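# Open an umbrella and leave it resting on the table

## Task

Spread the umbrella open far enough that its catch locks it in the open state, then set it down on the table so that it is supported by its handle together with the rim of its canopy.

## Robot and tools

Robot: two six-joint arms, left_arm and right_arm, each with a parallel two-finger gripper and a wrist camera. Calibrated base positions in the scene frame: left_arm (-0.011, +0.307, 0) m, quat_wxyz (+1.000, 0, 0, -0.013); right_arm (+0.020, -0.273, 0) m, quat_wxyz (+0.999, 0, 0, +0.033).

Scene frame: the origin sits at table-top height, halfway between the nominal bases. +z is up, +x reaches out over the table, and +y is toward left_arm. Arm names do not correspond to left or right in the images. Results report each gripper's end_effector_position (m) and end_effector_quat_wxyz in this frame. That point lies between the finger pads, roughly 1 cm short of the tips, and the printed value can be off, more so at long reach. In the gripper frame the fingers point along +z and close along y.

Joint order per arm, used everywhere: waist (joint1), shoulder (joint2), elbow (joint3), wrist pitch (joint4), wrist yaw (joint5), wrist roll (joint6). Stated ranges in rad: waist -2.618 to 3.054, shoulder 0.000 to 3.142, elbow 0.000 to 3.142, wrist pitch -1.571 to 1.571, wrist yaw -1.571 to 1.571, wrist roll -2.094 to 2.094. True ends may differ by up to 0.059 rad either way.

A row is one flat list of 14 numbers, each in [-1, 1], covering both arms even if one stays still: left_arm's six joint numbers then its opening, then right_arm's six joint numbers then its opening. Joint numbers are offsets, not poses: they count from the Joint targets shown in the latest result, in scaled units where 1.0 equals 1.202 rad (waist), 1.258 (shoulder), 1.238 (elbow), 2.073 (wrist pitch), 2.022 (wrist yaw and wrist roll). Zero for every joint of an arm re-sends its current targets. The opening number is absolute: +1 fully open, -1 closed. To leave a gripper alone, repeat its current command; 0 means half open, not unchanged.

execute_actions(actions, cameras): actions is a list of actions; each action is a list of up to 15 rows, one per control step of 1/30 s, and if it is shorter its last row is held to fill 15 steps. Offsets in every row of an action count from the targets at that action's start, and the next action starts from the updated targets, so the same offset repeated keeps moving the arm. An action that would push a joint more than 0.059 rad beyond its range is rejected for both arms; a malformed action, or a first action failing that check, voids the call. An empty list just reports state and images. cameras selects images: omitted, null or ["all"] gives all; [] gives none; an unknown name voids the call. Cameras: cam_high, cam_low, cam_left_wrist, cam_right_wrist, all 896x504.

move(target, speed, blend, opening_speed, blocking, cameras): target is one 14-number row, or a list of up to 15 rows differing only in joint offsets; every row's offsets count from the same starting Joint targets. The joints follow synchronized paths, so grippers travel on curves, with no avoidance of objects or the other arm. speed is the peak rate in rad/s of whichever joint travels farthest, 0.01 to 2, default 0.5; one value or one per target. blend (rad) rounds corners between listed targets; 0 stops at each. opening_speed ramps finger openings at that rate per second on the -1..+1 scale (0.2 minimum); otherwise openings are sent at once. blocking=false returns after about 0.5 s while motion continues; then only wait or stop are accepted until a result shows the move has ended. The result adds a move: line: done, off_target (at rest but a joint more than 0.035 rad from target), moving, held or fault, possibly limits=held, plus each lagging arm's worst joint and its error. Done does not imply contact or no contact.

wait(seconds 0 to 10, cameras) lets time run while commands hold. stop() brakes a running move. zoom_image(camera, region [x0, y0, x1, y1] in pixels, at most 504 by 504) enlarges part of that camera's latest image. read_manual(section) only gives licence texts. finished_scene(scene, check) is called twice in separate replies: the first submits a check (for each goal condition, what the pictures and readings show, what they cannot show, how it might fail) and allows fixes; the second ends the scene irreversibly.

Result lines: Joint positions and Joint velocities list six joints per arm (rad, rad/s) plus finger gap (m; 0.094 fully open). Joint targets is the base for your next offsets. Joint torques are total drive outputs including gravity, with offsets and noise; joints 1 to 3 wrap at ±28 N m. grip_measured is the measured opening on the command scale; grip_effort_nm is gripper motor effort, negative closing. "joint sent to its limit" means a joint was clipped to its end; "joint command not followed" means the clearance check altered targets. MOTOR HOT appears near 75 °C; at 90 °C an OVER-TEMPERATURE FAULT folds that arm away for good.

Motion limits: each target stays within a lead of the measured angle (0.202 waist, 0.258 shoulder, 0.238 elbow, 0.573 wrist pitch, 0.522 wrist yaw and roll), and targets are scaled back if the gripper would jump more than 100 mm, so big moves take several actions. If an arm is blocked or dragged, command its targets back past its measured positions to release the push.

Gripping: grip force is about 50 to 62 N per pad; commanding roughly 0.11 below the touch reading squeezes at full force; release by commanding well above grip_measured.

Avoid: letting anything leave the table, dropping or releasing moving parts, fast impacts and heavy pressing, contact between the two arms, and holding loads or stretched poses long enough to overheat motors.

Each tool is called as a command line: name --argument value for each argument, lists and objects as JSON in quotes; but a table of rows of numbers goes row by row, as --pt "numbers of a row", without its own name.

## Session

execute_actions --actions '[]'

Scene clock: 0.00 s.
left_arm: end_effector_position=(+0.4009, +0.3124, +0.1153) grip_measured=+1.000 grip_effort_nm=n/a end_effector_quat_wxyz=(+0.594, -0.013, +0.802, +0.053) | right_arm: end_effector_position=(+0.4041, -0.2764, +0.0911) grip_measured=+1.000 grip_effort_nm=n/a end_effector_quat_wxyz=(+0.575, +0.048, +0.814, -0.071)
Joint names: [waist, shoulder, elbow, wrist pitch, wrist yaw, wrist roll]
Joint positions: left_arm=[-0.029 1.555 0.428 0.832 -0.154 0.026 0.094] | right_arm=[0.054 1.542 0.327 0.865 0.285 0.038 0.094]
Joint velocities: left_arm=[-0.002 -0.007 -0.002 -0.066 -0.037 -0.007 0] | right_arm=[0.002 -0.007 -0.022 -0.095 0.037 0.007 0]
Joint torques (N m): no reading
Motor temperatures (°C): left_arm=[34 36 40 34 32 32 30] | right_arm=[35 35 35 33 33 34 34]
Heat: left arm: 40 °C; right arm: 35 °C.
Joint targets: left_arm=[-0.029 1.552 0.431 0.824 -0.154 0.026] | right_arm=[0.054 1.537 0.332 0.864 0.287 0.038]
Tool commands: left_gripper/opening=+1.0 right_gripper/opening=+1.0

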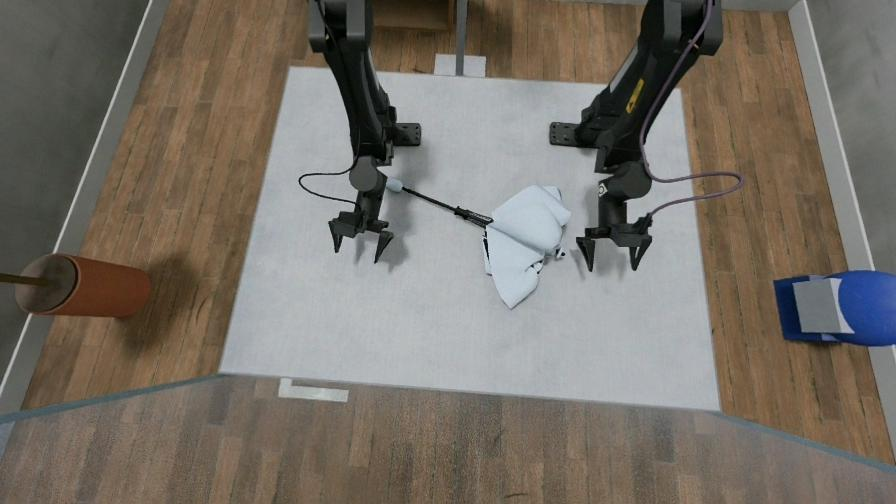

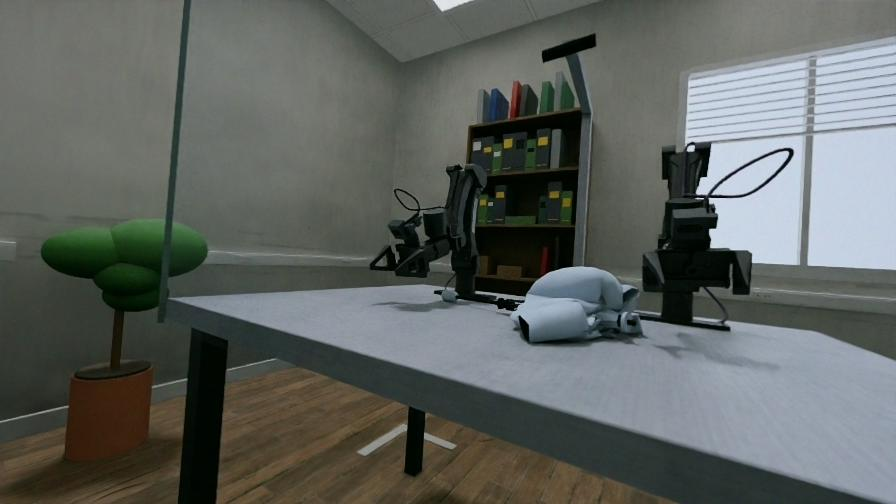

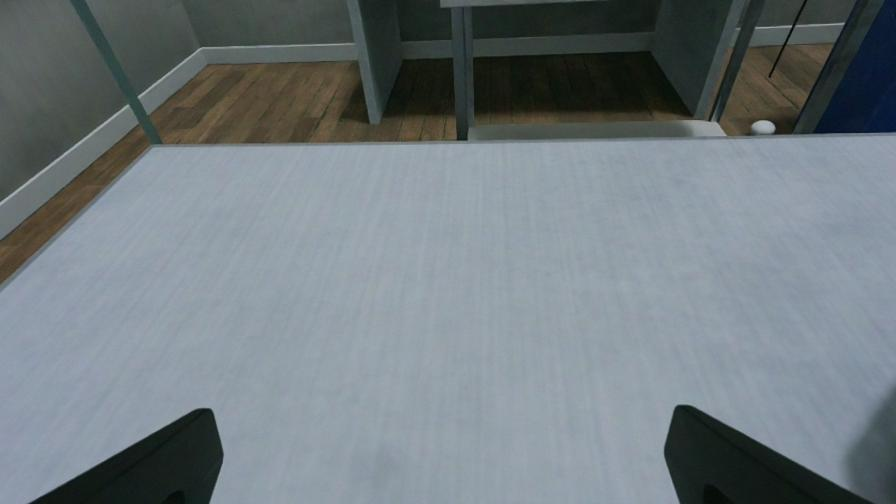

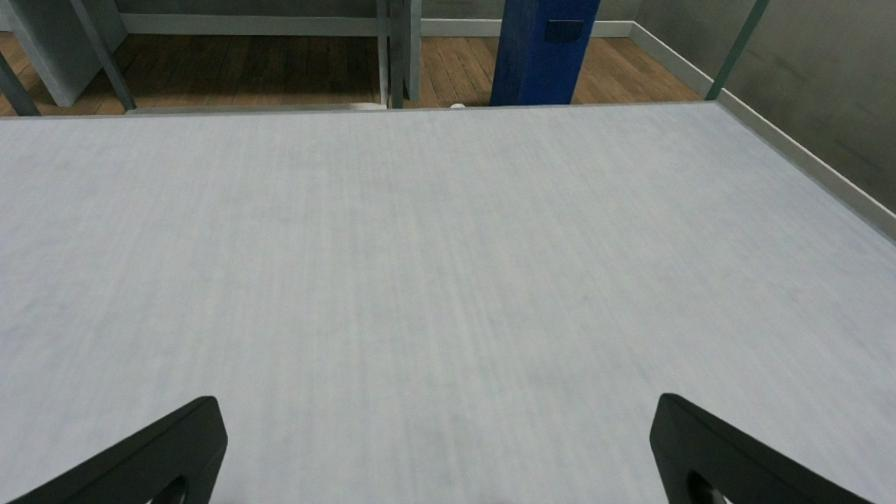

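zoom_image --camera "cam_high" --region '[370, 160, 610, 320]'

zoom_image --camera "cam_low" --region '[360, 220, 760, 400]'

Scaled by 2.100 from the camera's 896x504 image, which has a finer 1280x720 frame.

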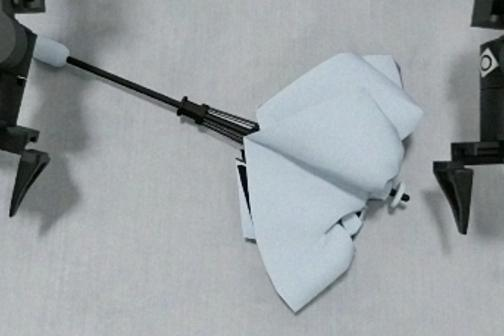

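Scaled by 1.260 from the camera's 896x504 image, which has a finer 1280x720 frame.

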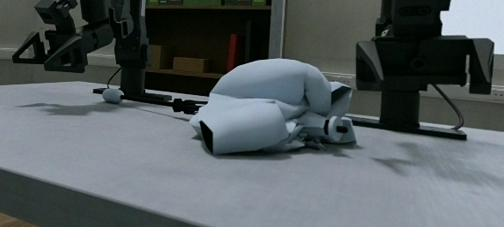

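zoom_image --camera "cam_high" --region '[470, 180, 610, 310]'

zoom_image --camera "cam_high" --region '[370, 170, 500, 240]'

zoom_image --camera "cam_low" --region '[500, 250, 660, 350]'

zoom_image --camera "cam_low" --region '[420, 260, 560, 330]'

Scaled by 3.600 from the camera's 896x504 image, which has a finer 1280x720 frame.

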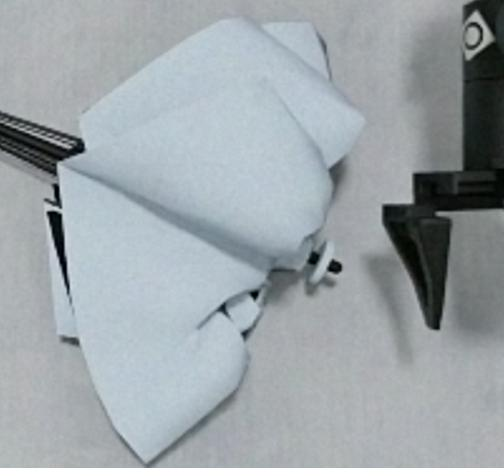

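Scaled by 3.877 from the camera's 896x504 image, which has a finer 1280x720 frame.

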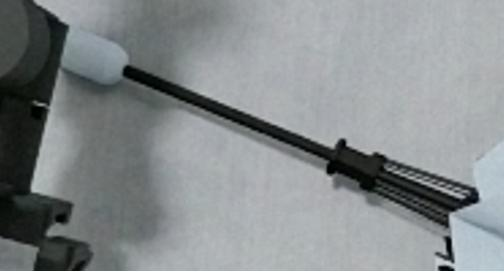

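Scaled by 3.150 from the camera's 896x504 image, which has a finer 1280x720 frame.

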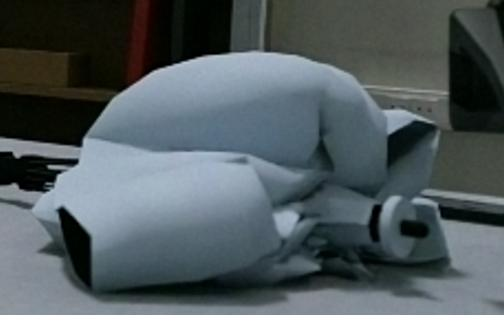

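Scaled by 3.600 from the camera's 896x504 image, which has a finer 1280x720 frame.

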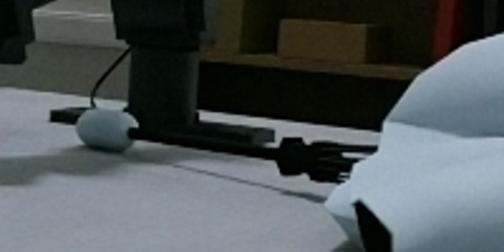

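move --target '[0,0,0,0,0,0,1,0.3378,-0.2599,0.5396,-0.9957,-0.142,-0.3487,0.2]' --speed 1.2

Scene clock: 19.83 s.
left_arm: end_effector_position=(+0.4009, +0.3124, +0.1153) grip_measured=+1.000 grip_effort_nm=-0.002 end_effector_quat_wxyz=(+0.594, -0.013, +0.802, +0.053) | right_arm: end_effector_position=(+0.2079, -0.1676, +0.1165) grip_measured=+0.202 grip_effort_nm=-0.149 end_effector_quat_wxyz=(+0.065, -0.553, +0.830, -0.013)
Joint names: [waist, shoulder, elbow, wrist pitch, wrist yaw, wrist roll]
Joint positions: left_arm=[-0.029 1.555 0.428 0.832 -0.154 0.026 0.094] | right_arm=[0.454 1.226 0.969 -1.182 0.016 -0.656 0.056]
Joint velocities: left_arm=[0.002 -0.002 0.007 0.022 0.022 -0.081 0] | right_arm=[0.002 0.012 -0.012 -0.022 0.022 0.007 -0.001]
Joint torques (N m): left_arm=[0.05 -5.04 5.93 2.32 -0.05 0.04] | right_arm=[0.54 -4.15 9.48 0.45 -0.16 -0.1]
Motor temperatures (°C): left_arm=[34 36 41 38 32 32 30] | right_arm=[35 36 36 36 33 34 34]
Heat: left arm: 41 °C; right arm: 36 °C.
Joint targets: left_arm=[-0.029 1.552 0.431 0.824 -0.154 0.026] | right_arm=[0.460 1.210 1.000 -1.200 0.001 -0.667]
move: done

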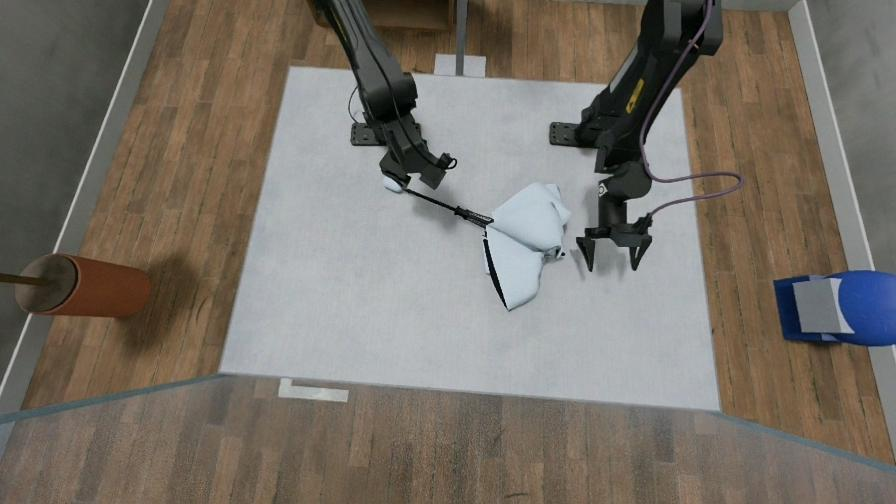

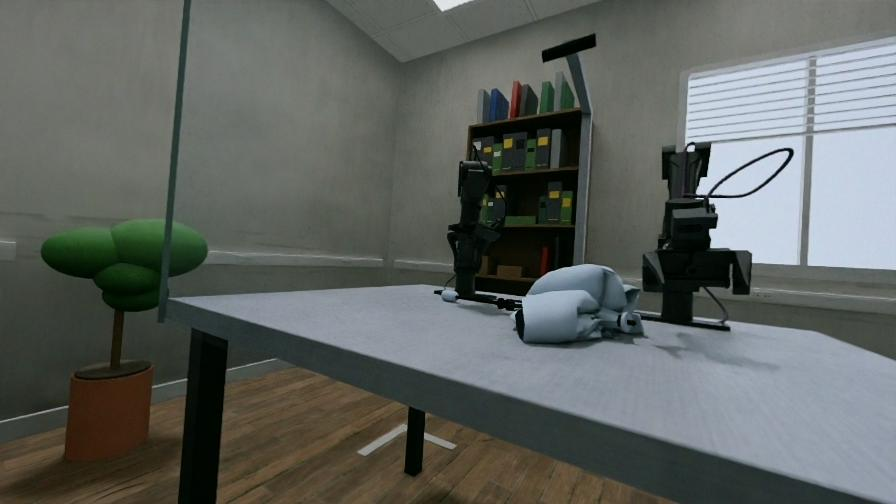

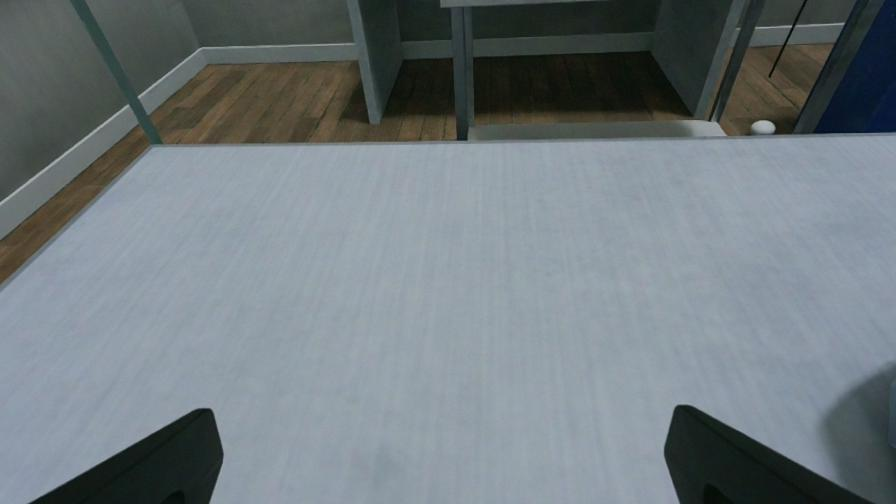

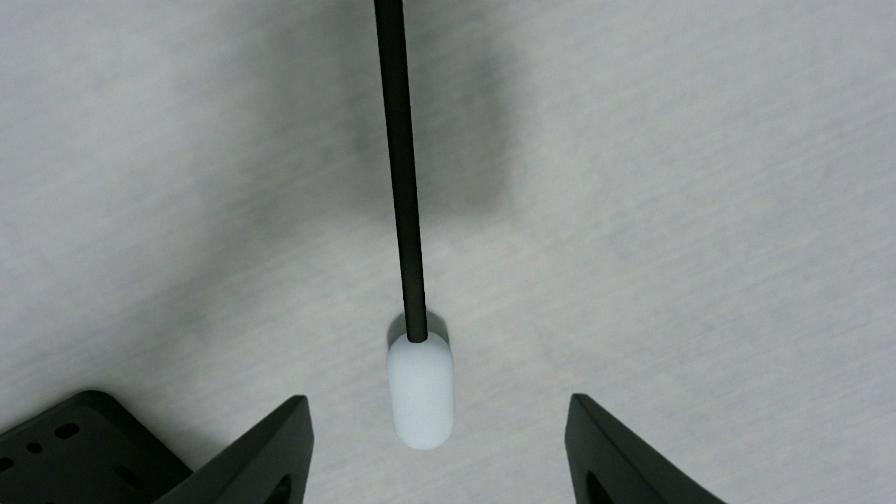

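move --target '[0,-0.5246,0.5137,-0.8606,0.0762,0.6345,0.2,-0.0441,0.0692,-0.266,0.1574,0,-0.0406,0.2]' --speed 0.9

Scene clock: 56.87 s.
left_arm: end_effector_position=(+0.2522, +0.2953, +0.2441) grip_measured=+0.201 grip_effort_nm=-0.081 end_effector_quat_wxyz=(+0.305, +0.580, +0.720, +0.228) | right_arm: end_effector_position=(+0.2006, -0.1815, +0.0360) grip_measured=+0.202 grip_effort_nm=-0.139 end_effector_quat_wxyz=(+0.039, -0.571, +0.820, -0.013)
Joint names: [waist, shoulder, elbow, wrist pitch, wrist yaw, wrist roll]
Joint positions: left_arm=[-0.029 0.896 1.045 -0.938 -0.012 1.307 0.056] | right_arm=[0.412 1.288 0.689 -0.891 0.016 -0.738 0.056]
Joint velocities: left_arm=[-0.007 0.007 0.007 0.007 0.051 0.081 0] | right_arm=[-0.017 0.017 -0.002 -0.022 0.051 -0.051 0.001]
Joint torques (N m): left_arm=[0.03 -1.16 8.79 1.78 0.09 0.05] | right_arm=[-0.61 -2.35 4.81 0.68 -0.14 -0.09]
Motor temperatures (°C): left_arm=[34 36 42 40 32 32 30] | right_arm=[35 36 37 34 33 34 34]
Heat: left arm: 42 °C; right arm: 37 °C.
Joint targets: left_arm=[-0.029 0.892 1.067 -0.960 0.000 1.309] | right_arm=[0.407 1.296 0.671 -0.874 0.000 -0.749]
move: done

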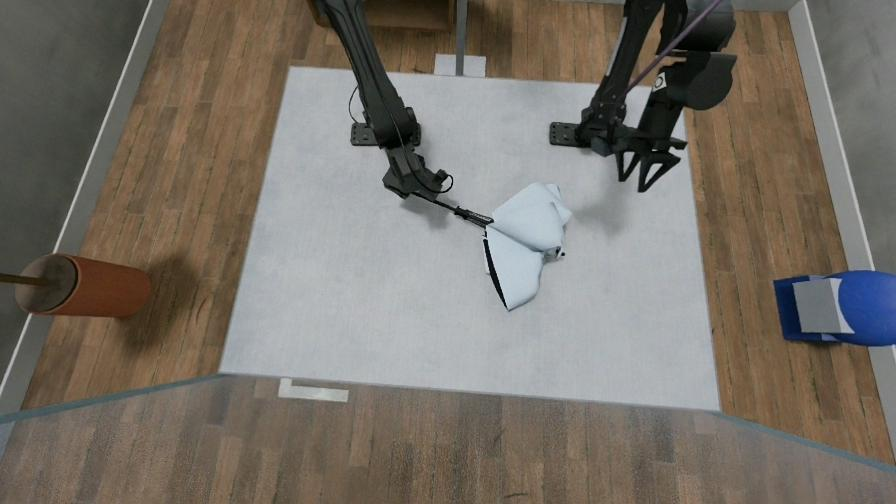

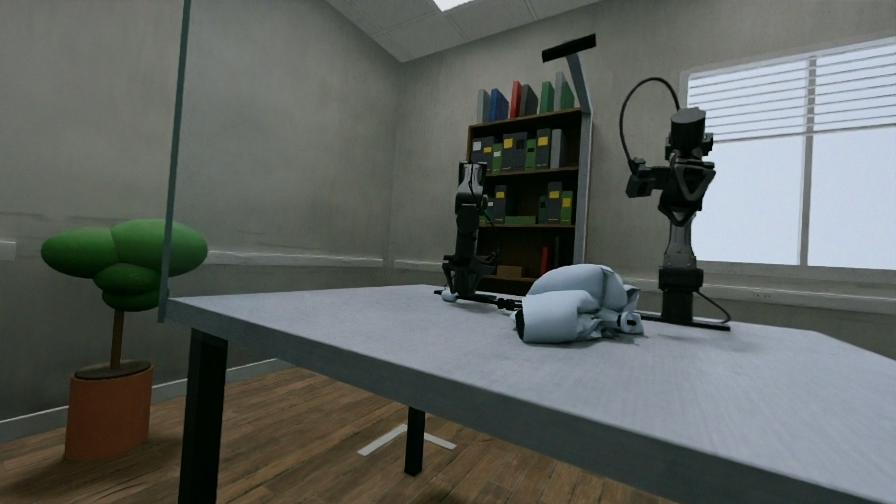

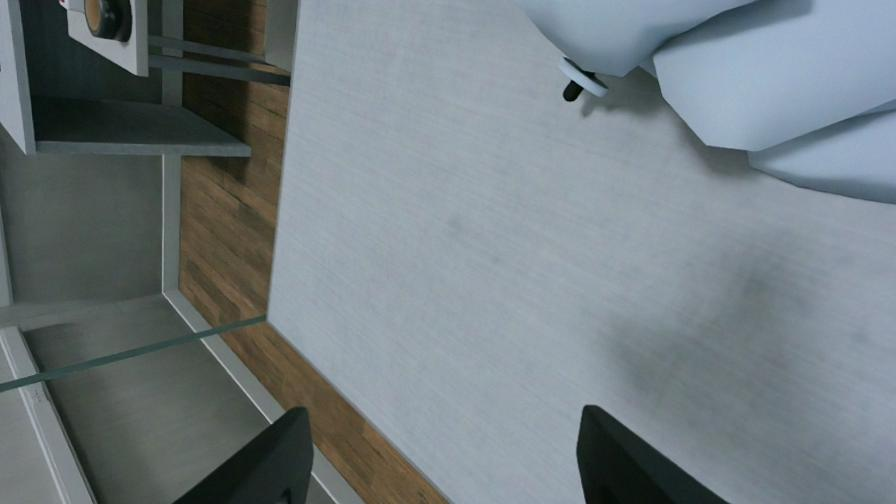

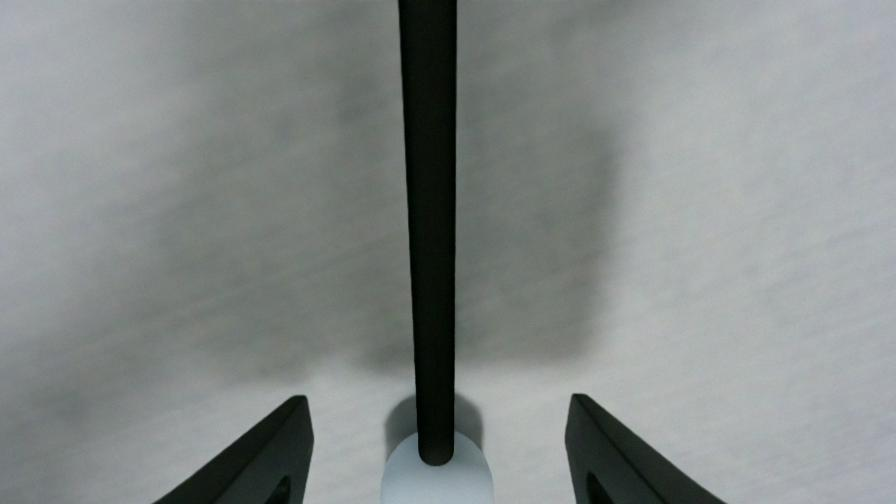

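move --target '[0,0,0,0,0,0,0.2,0,0.0283,-0.0428,0.0427,0,0,0.2]' --speed 0.3 --cameras '["cam_right_wrist"]'

Scene clock: 64.03 s.
left_arm: end_effector_position=(+0.2520, +0.2953, +0.2439) grip_measured=+0.201 grip_effort_nm=-0.066 end_effector_quat_wxyz=(+0.305, +0.581, +0.720, +0.228) | right_arm: end_effector_position=(+0.2008, -0.1814, +0.0178) grip_measured=+0.202 grip_effort_nm=-0.154 end_effector_quat_wxyz=(+0.039, -0.571, +0.820, -0.013)
Joint names: [waist, shoulder, elbow, wrist pitch, wrist yaw, wrist roll]
Joint positions: left_arm=[-0.029 0.896 1.045 -0.939 -0.012 1.308 0.056] | right_arm=[0.412 1.323 0.636 -0.803 0.016 -0.738 0.056]
Joint velocities: left_arm=[0.012 -0.007 -0.022 -0.051 -0.022 -0.037 -0.001] | right_arm=[-0.017 -0.017 -0.007 0.037 -0.022 -0.007 0.001]
Joint torques (N m): left_arm=[0.02 -1.17 8.77 1.76 0.09 0.06] | right_arm=[-0.57 -2.47 4.66 0.66 -0.17 -0.08]
Motor temperatures (°C): left_arm=[34 36 42 40 32 32 30] | right_arm=[35 35 36 34 33 34 34]
Heat: left arm: 42 °C; right arm: 36 °C.
Joint targets: left_arm=[-0.029 0.892 1.067 -0.960 0.000 1.309] | right_arm=[0.407 1.332 0.618 -0.785 0.000 -0.749]
move: done
Images, in order (width x height): cam_right_wrist 896x504.

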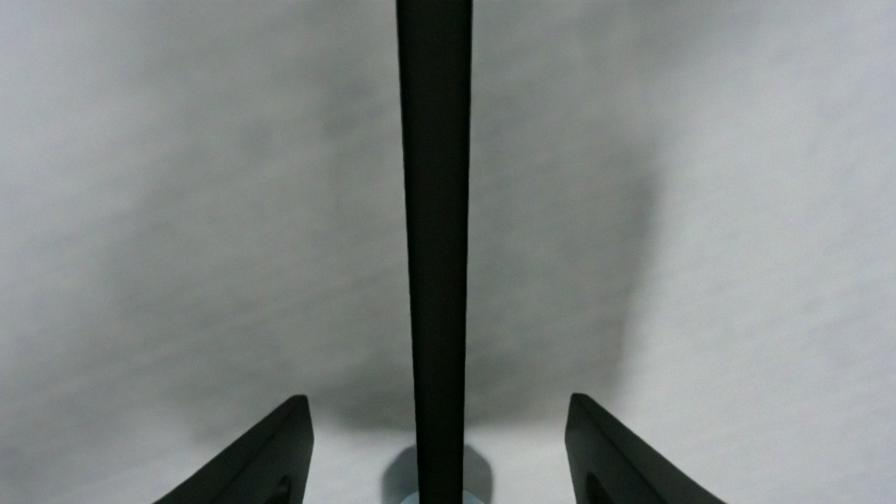

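move --target '[0,0,0,0,0,0,0.2,0,0,0,0,0,0,-0.97]' --opening_speed 1.5 --cameras '["cam_right_wrist"]'

Scene clock: 66.10 s.
left_arm: end_effector_position=(+0.2520, +0.2953, +0.2439) grip_measured=+0.201 grip_effort_nm=-0.076 end_effector_quat_wxyz=(+0.305, +0.581, +0.720, +0.228) | right_arm: end_effector_position=(+0.2009, -0.1813, +0.0178) grip_measured=-0.841 grip_effort_nm=-1.057 end_effector_quat_wxyz=(+0.039, -0.572, +0.820, -0.013)
Joint names: [waist, shoulder, elbow, wrist pitch, wrist yaw, wrist roll]
Joint positions: left_arm=[-0.029 0.896 1.045 -0.939 -0.012 1.308 0.056] | right_arm=[0.412 1.323 0.636 -0.802 0.016 -0.74 0.007]
Joint velocities: left_arm=[-0.002 0.007 -0.002 -0.081 0.007 -0.051 -0.001] | right_arm=[0.022 -0.012 0.007 0.007 0.022 -0.037 0]
Joint torques (N m): left_arm=[0.03 -1.17 8.8 1.77 0.1 0.05] | right_arm=[-0.54 -2.48 4.6 0.68 -0.15 -0.07]
Motor temperatures (°C): left_arm=[34 36 43 40 32 32 30] | right_arm=[35 35 36 34 33 34 34]
Heat: left arm: 43 °C; right arm: 36 °C.
Joint targets: left_arm=[-0.029 0.892 1.067 -0.960 0.000 1.309] | right_arm=[0.407 1.332 0.618 -0.786 0.000 -0.749]
move: done
Images, in order (width x height): cam_right_wrist 896x504.

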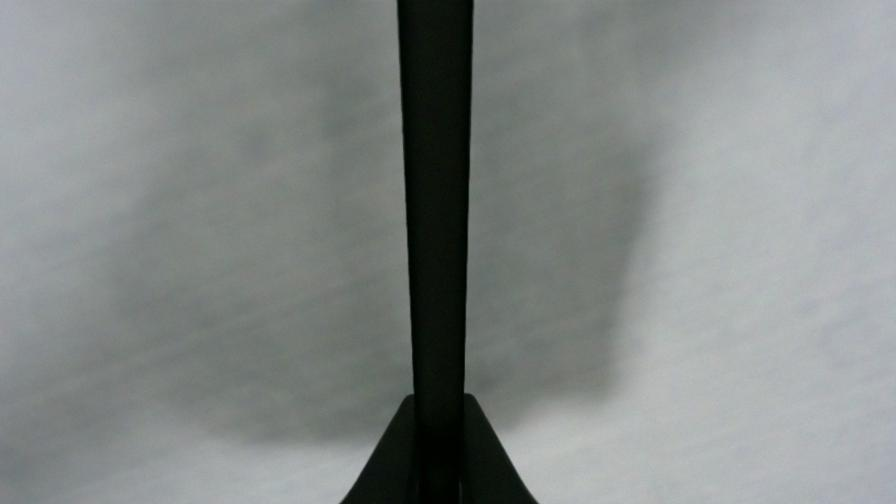

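move --target '[0,0,0,0,0,0,0.2,0,-0.089,0.2884,-0.2238,0,0,-0.97]' --speed 0.4

Scene clock: 71.27 s.
left_arm: end_effector_position=(+0.2520, +0.2953, +0.2438) grip_measured=+0.201 grip_effort_nm=-0.076 end_effector_quat_wxyz=(+0.305, +0.581, +0.720, +0.228) | right_arm: end_effector_position=(+0.1872, -0.1891, +0.1025) grip_measured=-0.841 grip_effort_nm=-1.072 end_effector_quat_wxyz=(-0.002, -0.572, +0.820, -0.009)
Joint names: [waist, shoulder, elbow, wrist pitch, wrist yaw, wrist roll]
Joint positions: left_arm=[-0.029 0.896 1.045 -0.94 -0.012 1.308 0.056] | right_arm=[0.412 1.245 0.934 -1.26 0.019 -0.74 0.007]
Joint velocities: left_arm=[-0.007 0.002 0.007 -0.007 -0.037 0.007 0] | right_arm=[0.002 0.022 0.002 0.007 0.022 -0.022 -0.001]
Joint torques (N m): left_arm=[0.03 -1.17 8.76 1.76 0.09 0.06] | right_arm=[-0.59 -4.85 10.11 0.5 -0.18 -0.07]
Motor temperatures (°C): left_arm=[34 36 43 40 32 32 30] | right_arm=[35 35 36 34 33 34 34]
Heat: left arm: 43 °C; right arm: 36 °C.
Joint targets: left_arm=[-0.029 0.892 1.067 -0.960 0.000 1.309] | right_arm=[0.407 1.220 0.975 -1.249 0.000 -0.749]
move: off_target (right_arm); right_arm: the elbow is farthest, 0.041 rad from its target

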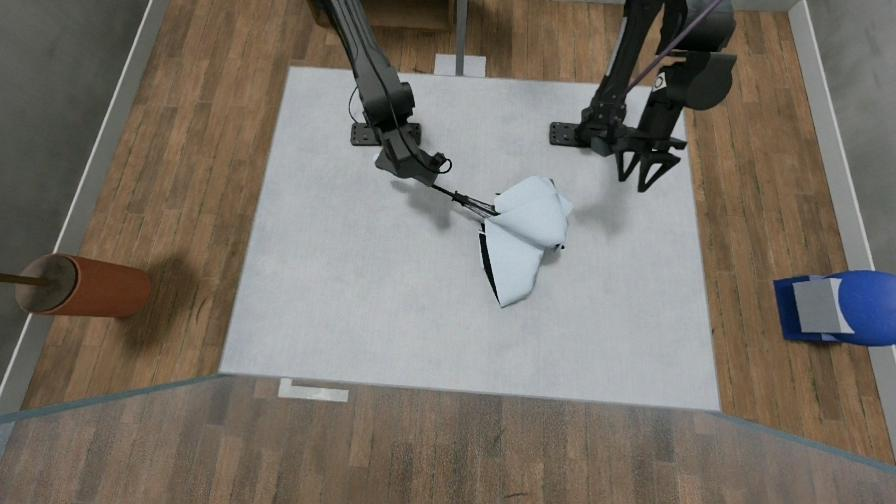

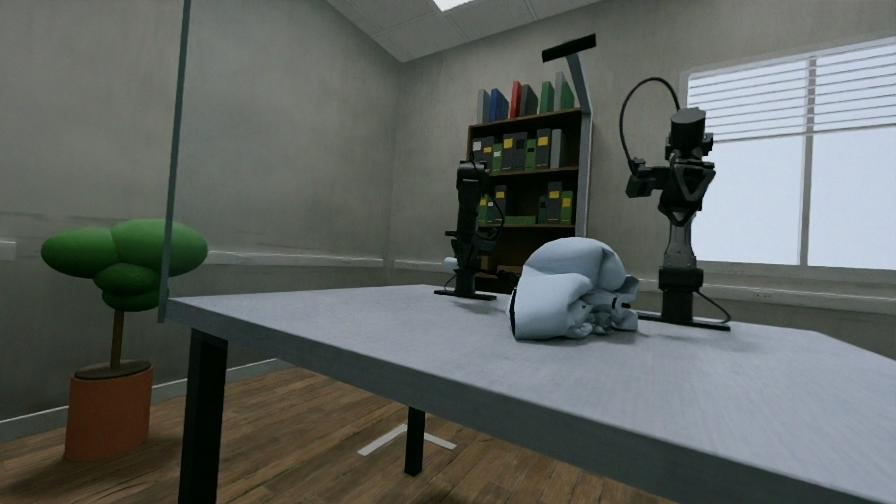

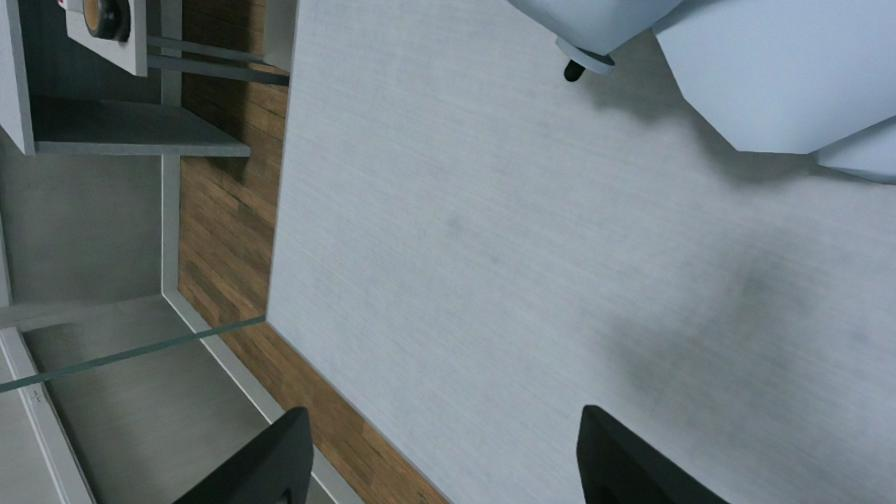

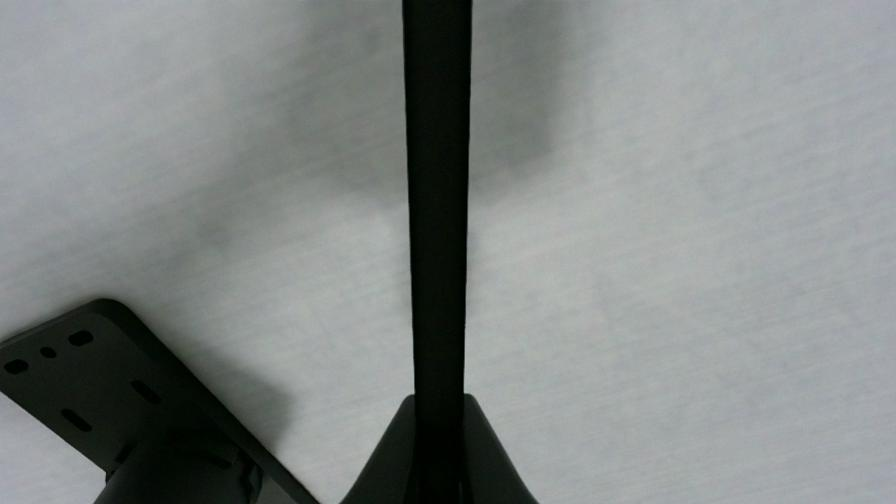

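zoom_image --camera "cam_low" --region '[420, 220, 680, 360]'

zoom_image --camera "cam_high" --region '[370, 140, 610, 320]'

Scaled by 1.938 from the camera's 896x504 image, which has a finer 1280x720 frame.

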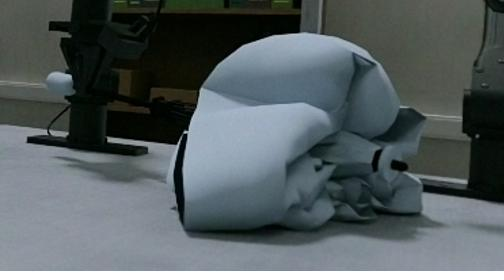

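Scaled by 2.100 from the camera's 896x504 image, which has a finer 1280x720 frame.

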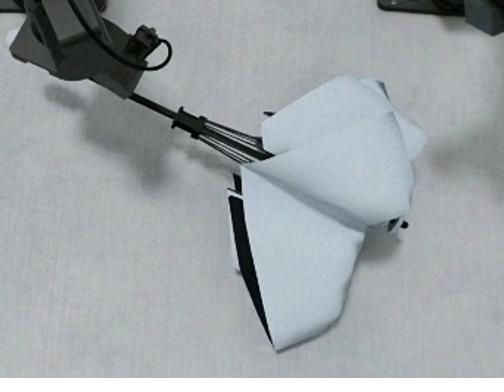

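move --target '[0,0,0,0,0,0,0.2,0.0108,0.0334,0.3958,-0.0598,0,0.3971,-0.97]' --speed 0.5

Scene clock: 84.83 s.
left_arm: end_effector_position=(+0.2520, +0.2953, +0.2438) grip_measured=+0.201 grip_effort_nm=-0.081 end_effector_quat_wxyz=(+0.305, +0.581, +0.720, +0.227) | right_arm: end_effector_position=(+0.2406, -0.1595, +0.2315) grip_measured=-0.841 grip_effort_nm=-1.067 end_effector_quat_wxyz=(+0.151, -0.213, +0.965, +0.035)
Joint names: [waist, shoulder, elbow, wrist pitch, wrist yaw, wrist roll]
Joint positions: left_arm=[-0.029 0.896 1.045 -0.94 -0.012 1.308 0.056] | right_arm=[0.412 1.261 1.42 -1.419 0.009 0.042 0.007]
Joint velocities: left_arm=[0.002 -0.002 0.012 0.051 0.022 -0.037 0] | right_arm=[0.007 -0.017 -0.012 0.051 0.125 -0.022 -0.002]
Joint torques (N m): left_arm=[0.03 -1.16 8.8 1.76 0.1 0.05] | right_arm=[0.72 -2.8 10.5 1.32 -0.08 0.14]
Motor temperatures (°C): left_arm=[34 35 43 40 32 32 30] | right_arm=[35 36 37 34 33 34 35]
Heat: left arm: 43 °C; right arm: 37 °C.
Joint targets: left_arm=[-0.029 0.892 1.067 -0.960 0.000 1.309] | right_arm=[0.420 1.262 1.465 -1.373 0.001 0.054]
move: off_target (right_arm); right_arm: the wrist pitch is farthest, 0.046 rad from its target

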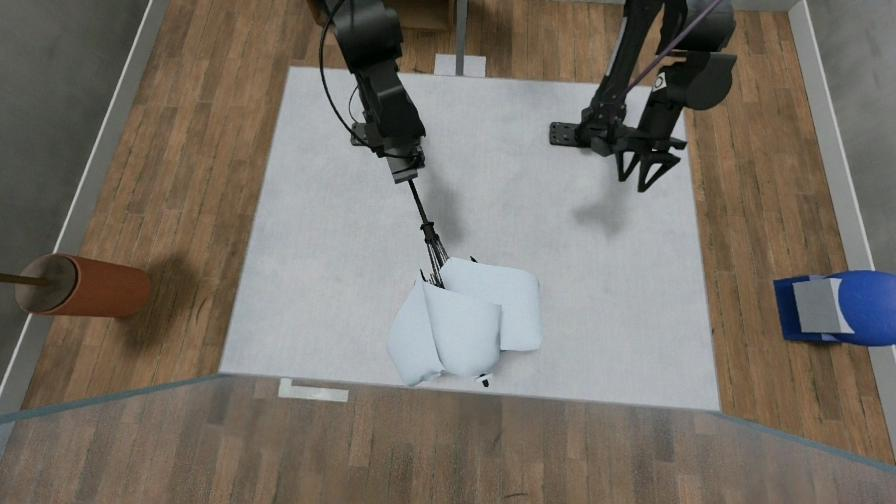

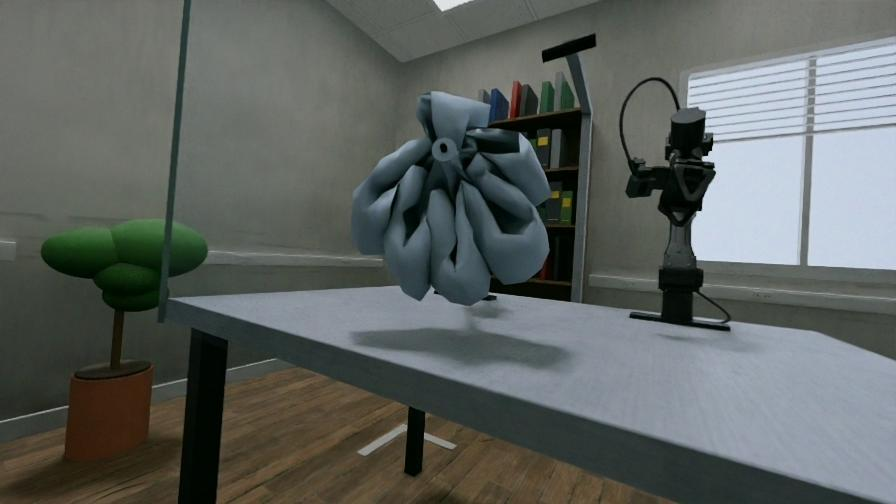

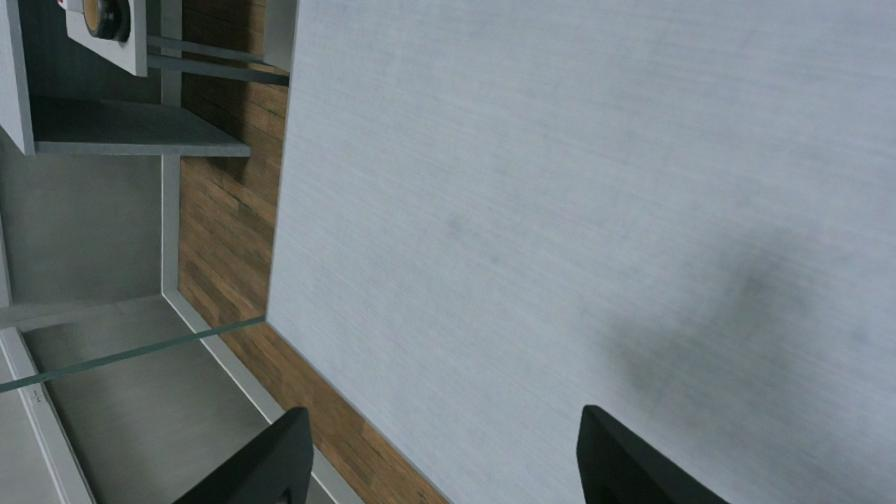

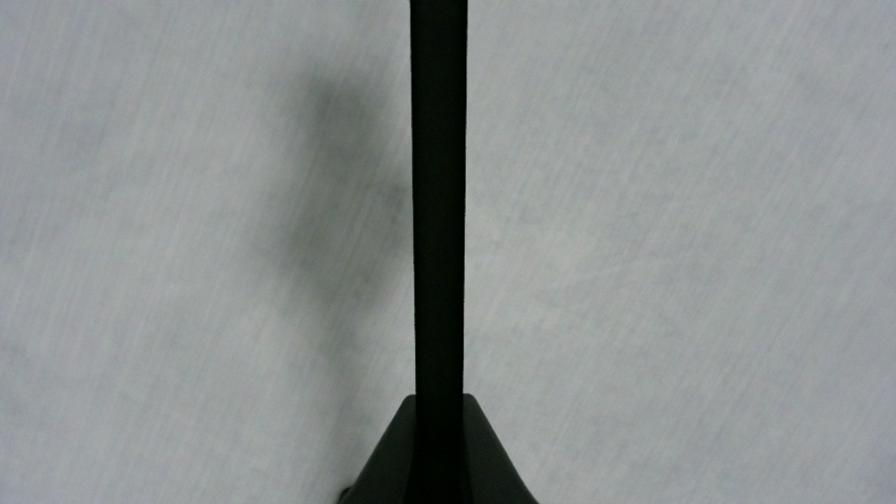

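zoom_image --camera "cam_high" --region '[350, 120, 590, 400]'

zoom_image --camera "cam_low" --region '[330, 80, 570, 310]'

Scaled by 1.800 from the camera's 896x504 image, which has a finer 1280x720 frame.

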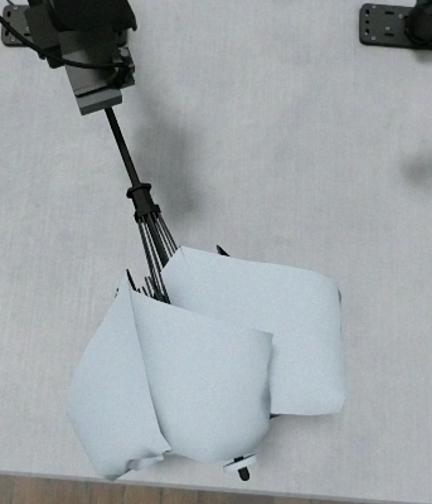

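Scaled by 2.100 from the camera's 896x504 image, which has a finer 1280x720 frame.

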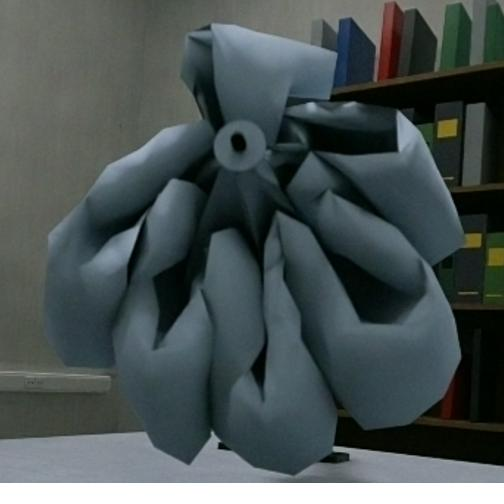

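move --pt "-0.3087 0.2448 -0.0541 0.4149 0.1236 0.0945 0.2 0 0 0 0 0 0 -0.97" --pt "-0.4343 0.5842 -0.2068 0.8567 0.2468 0.1726 0.2 0 0 0 0 0 0 -0.97" --speed 0.8 --blend 0.1

Scene clock: 124.00 s.
left_arm: end_effector_position=(+0.3430, -0.0197, +0.2576) grip_measured=+0.201 grip_effort_nm=-0.076 end_effector_quat_wxyz=(+0.683, +0.684, +0.140, +0.215) | right_arm: end_effector_position=(+0.2386, -0.1603, +0.2305) grip_measured=-0.841 grip_effort_nm=-1.062 end_effector_quat_wxyz=(+0.146, -0.213, +0.965, +0.035)
Joint names: [waist, shoulder, elbow, wrist pitch, wrist yaw, wrist roll]
Joint positions: left_arm=[-0.545 1.615 0.826 0.818 0.493 1.659 0.056] | right_arm=[0.412 1.262 1.42 -1.428 0.008 0.043 0.007]
Joint velocities: left_arm=[-0.007 -0.017 0.017 0.007 -0.066 -0.007 0] | right_arm=[-0.007 0.002 0.007 -0.051 -0.037 -0.037 0]
Joint torques (N m): left_arm=[-0.49 -5.49 5.74 2.29 0.06 0.03] | right_arm=[0.75 -2.97 10.5 1.42 -0.08 0.12]
Motor temperatures (°C): left_arm=[34 35 43 41 32 32 30] | right_arm=[35 35 38 36 33 34 36]
Heat: left arm: 43 °C; right arm: 38 °C.
Joint targets: left_arm=[-0.551 1.627 0.811 0.816 0.499 1.658] | right_arm=[0.420 1.262 1.465 -1.373 0.000 0.054]
move: off_target (right_arm); right_arm: the wrist pitch is farthest, 0.055 rad from its target

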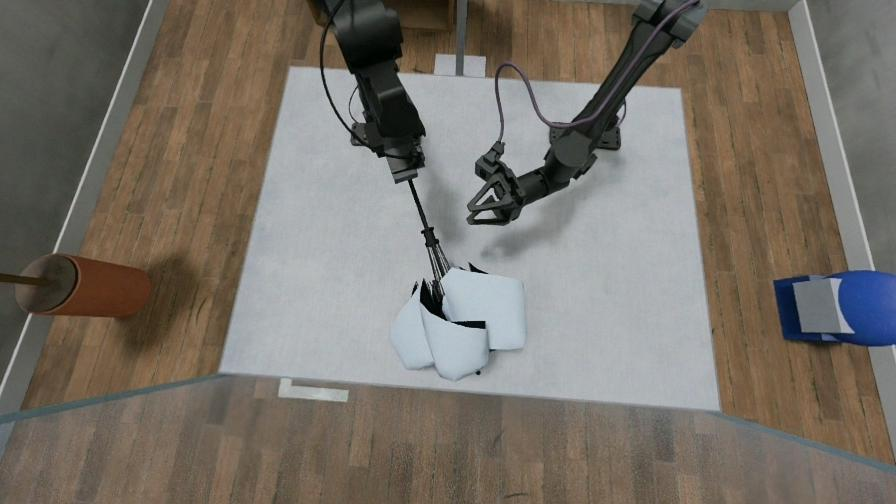

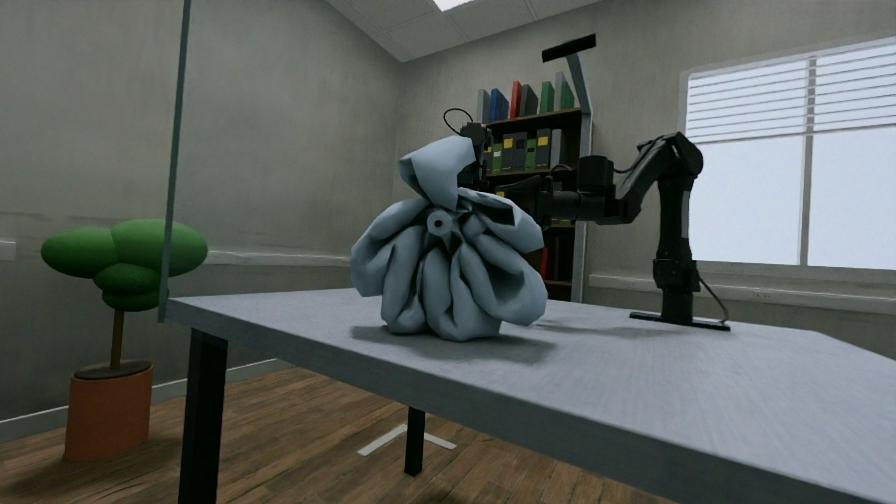

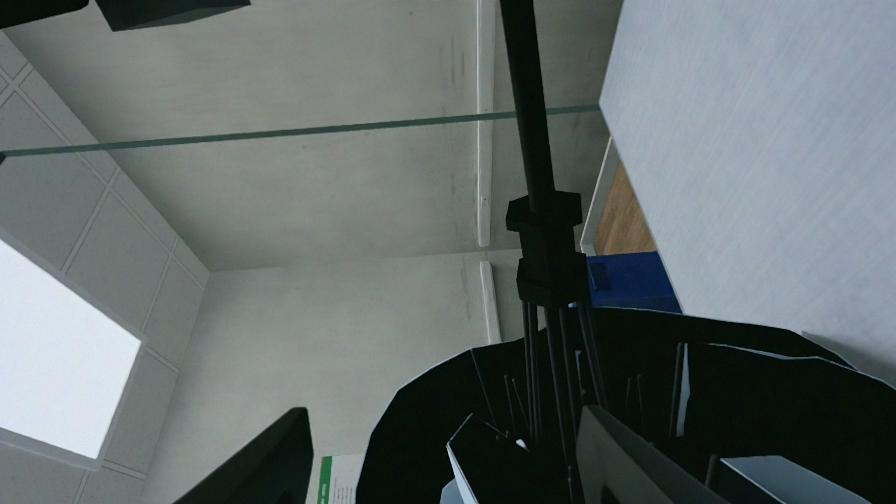

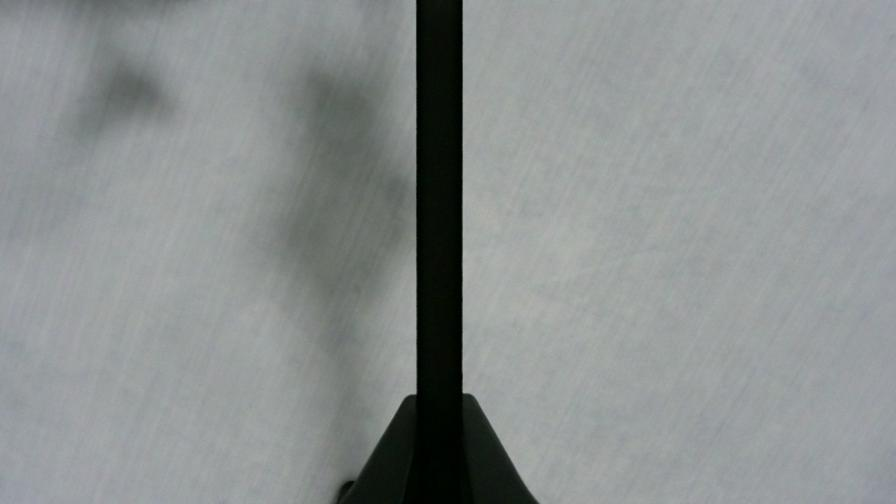

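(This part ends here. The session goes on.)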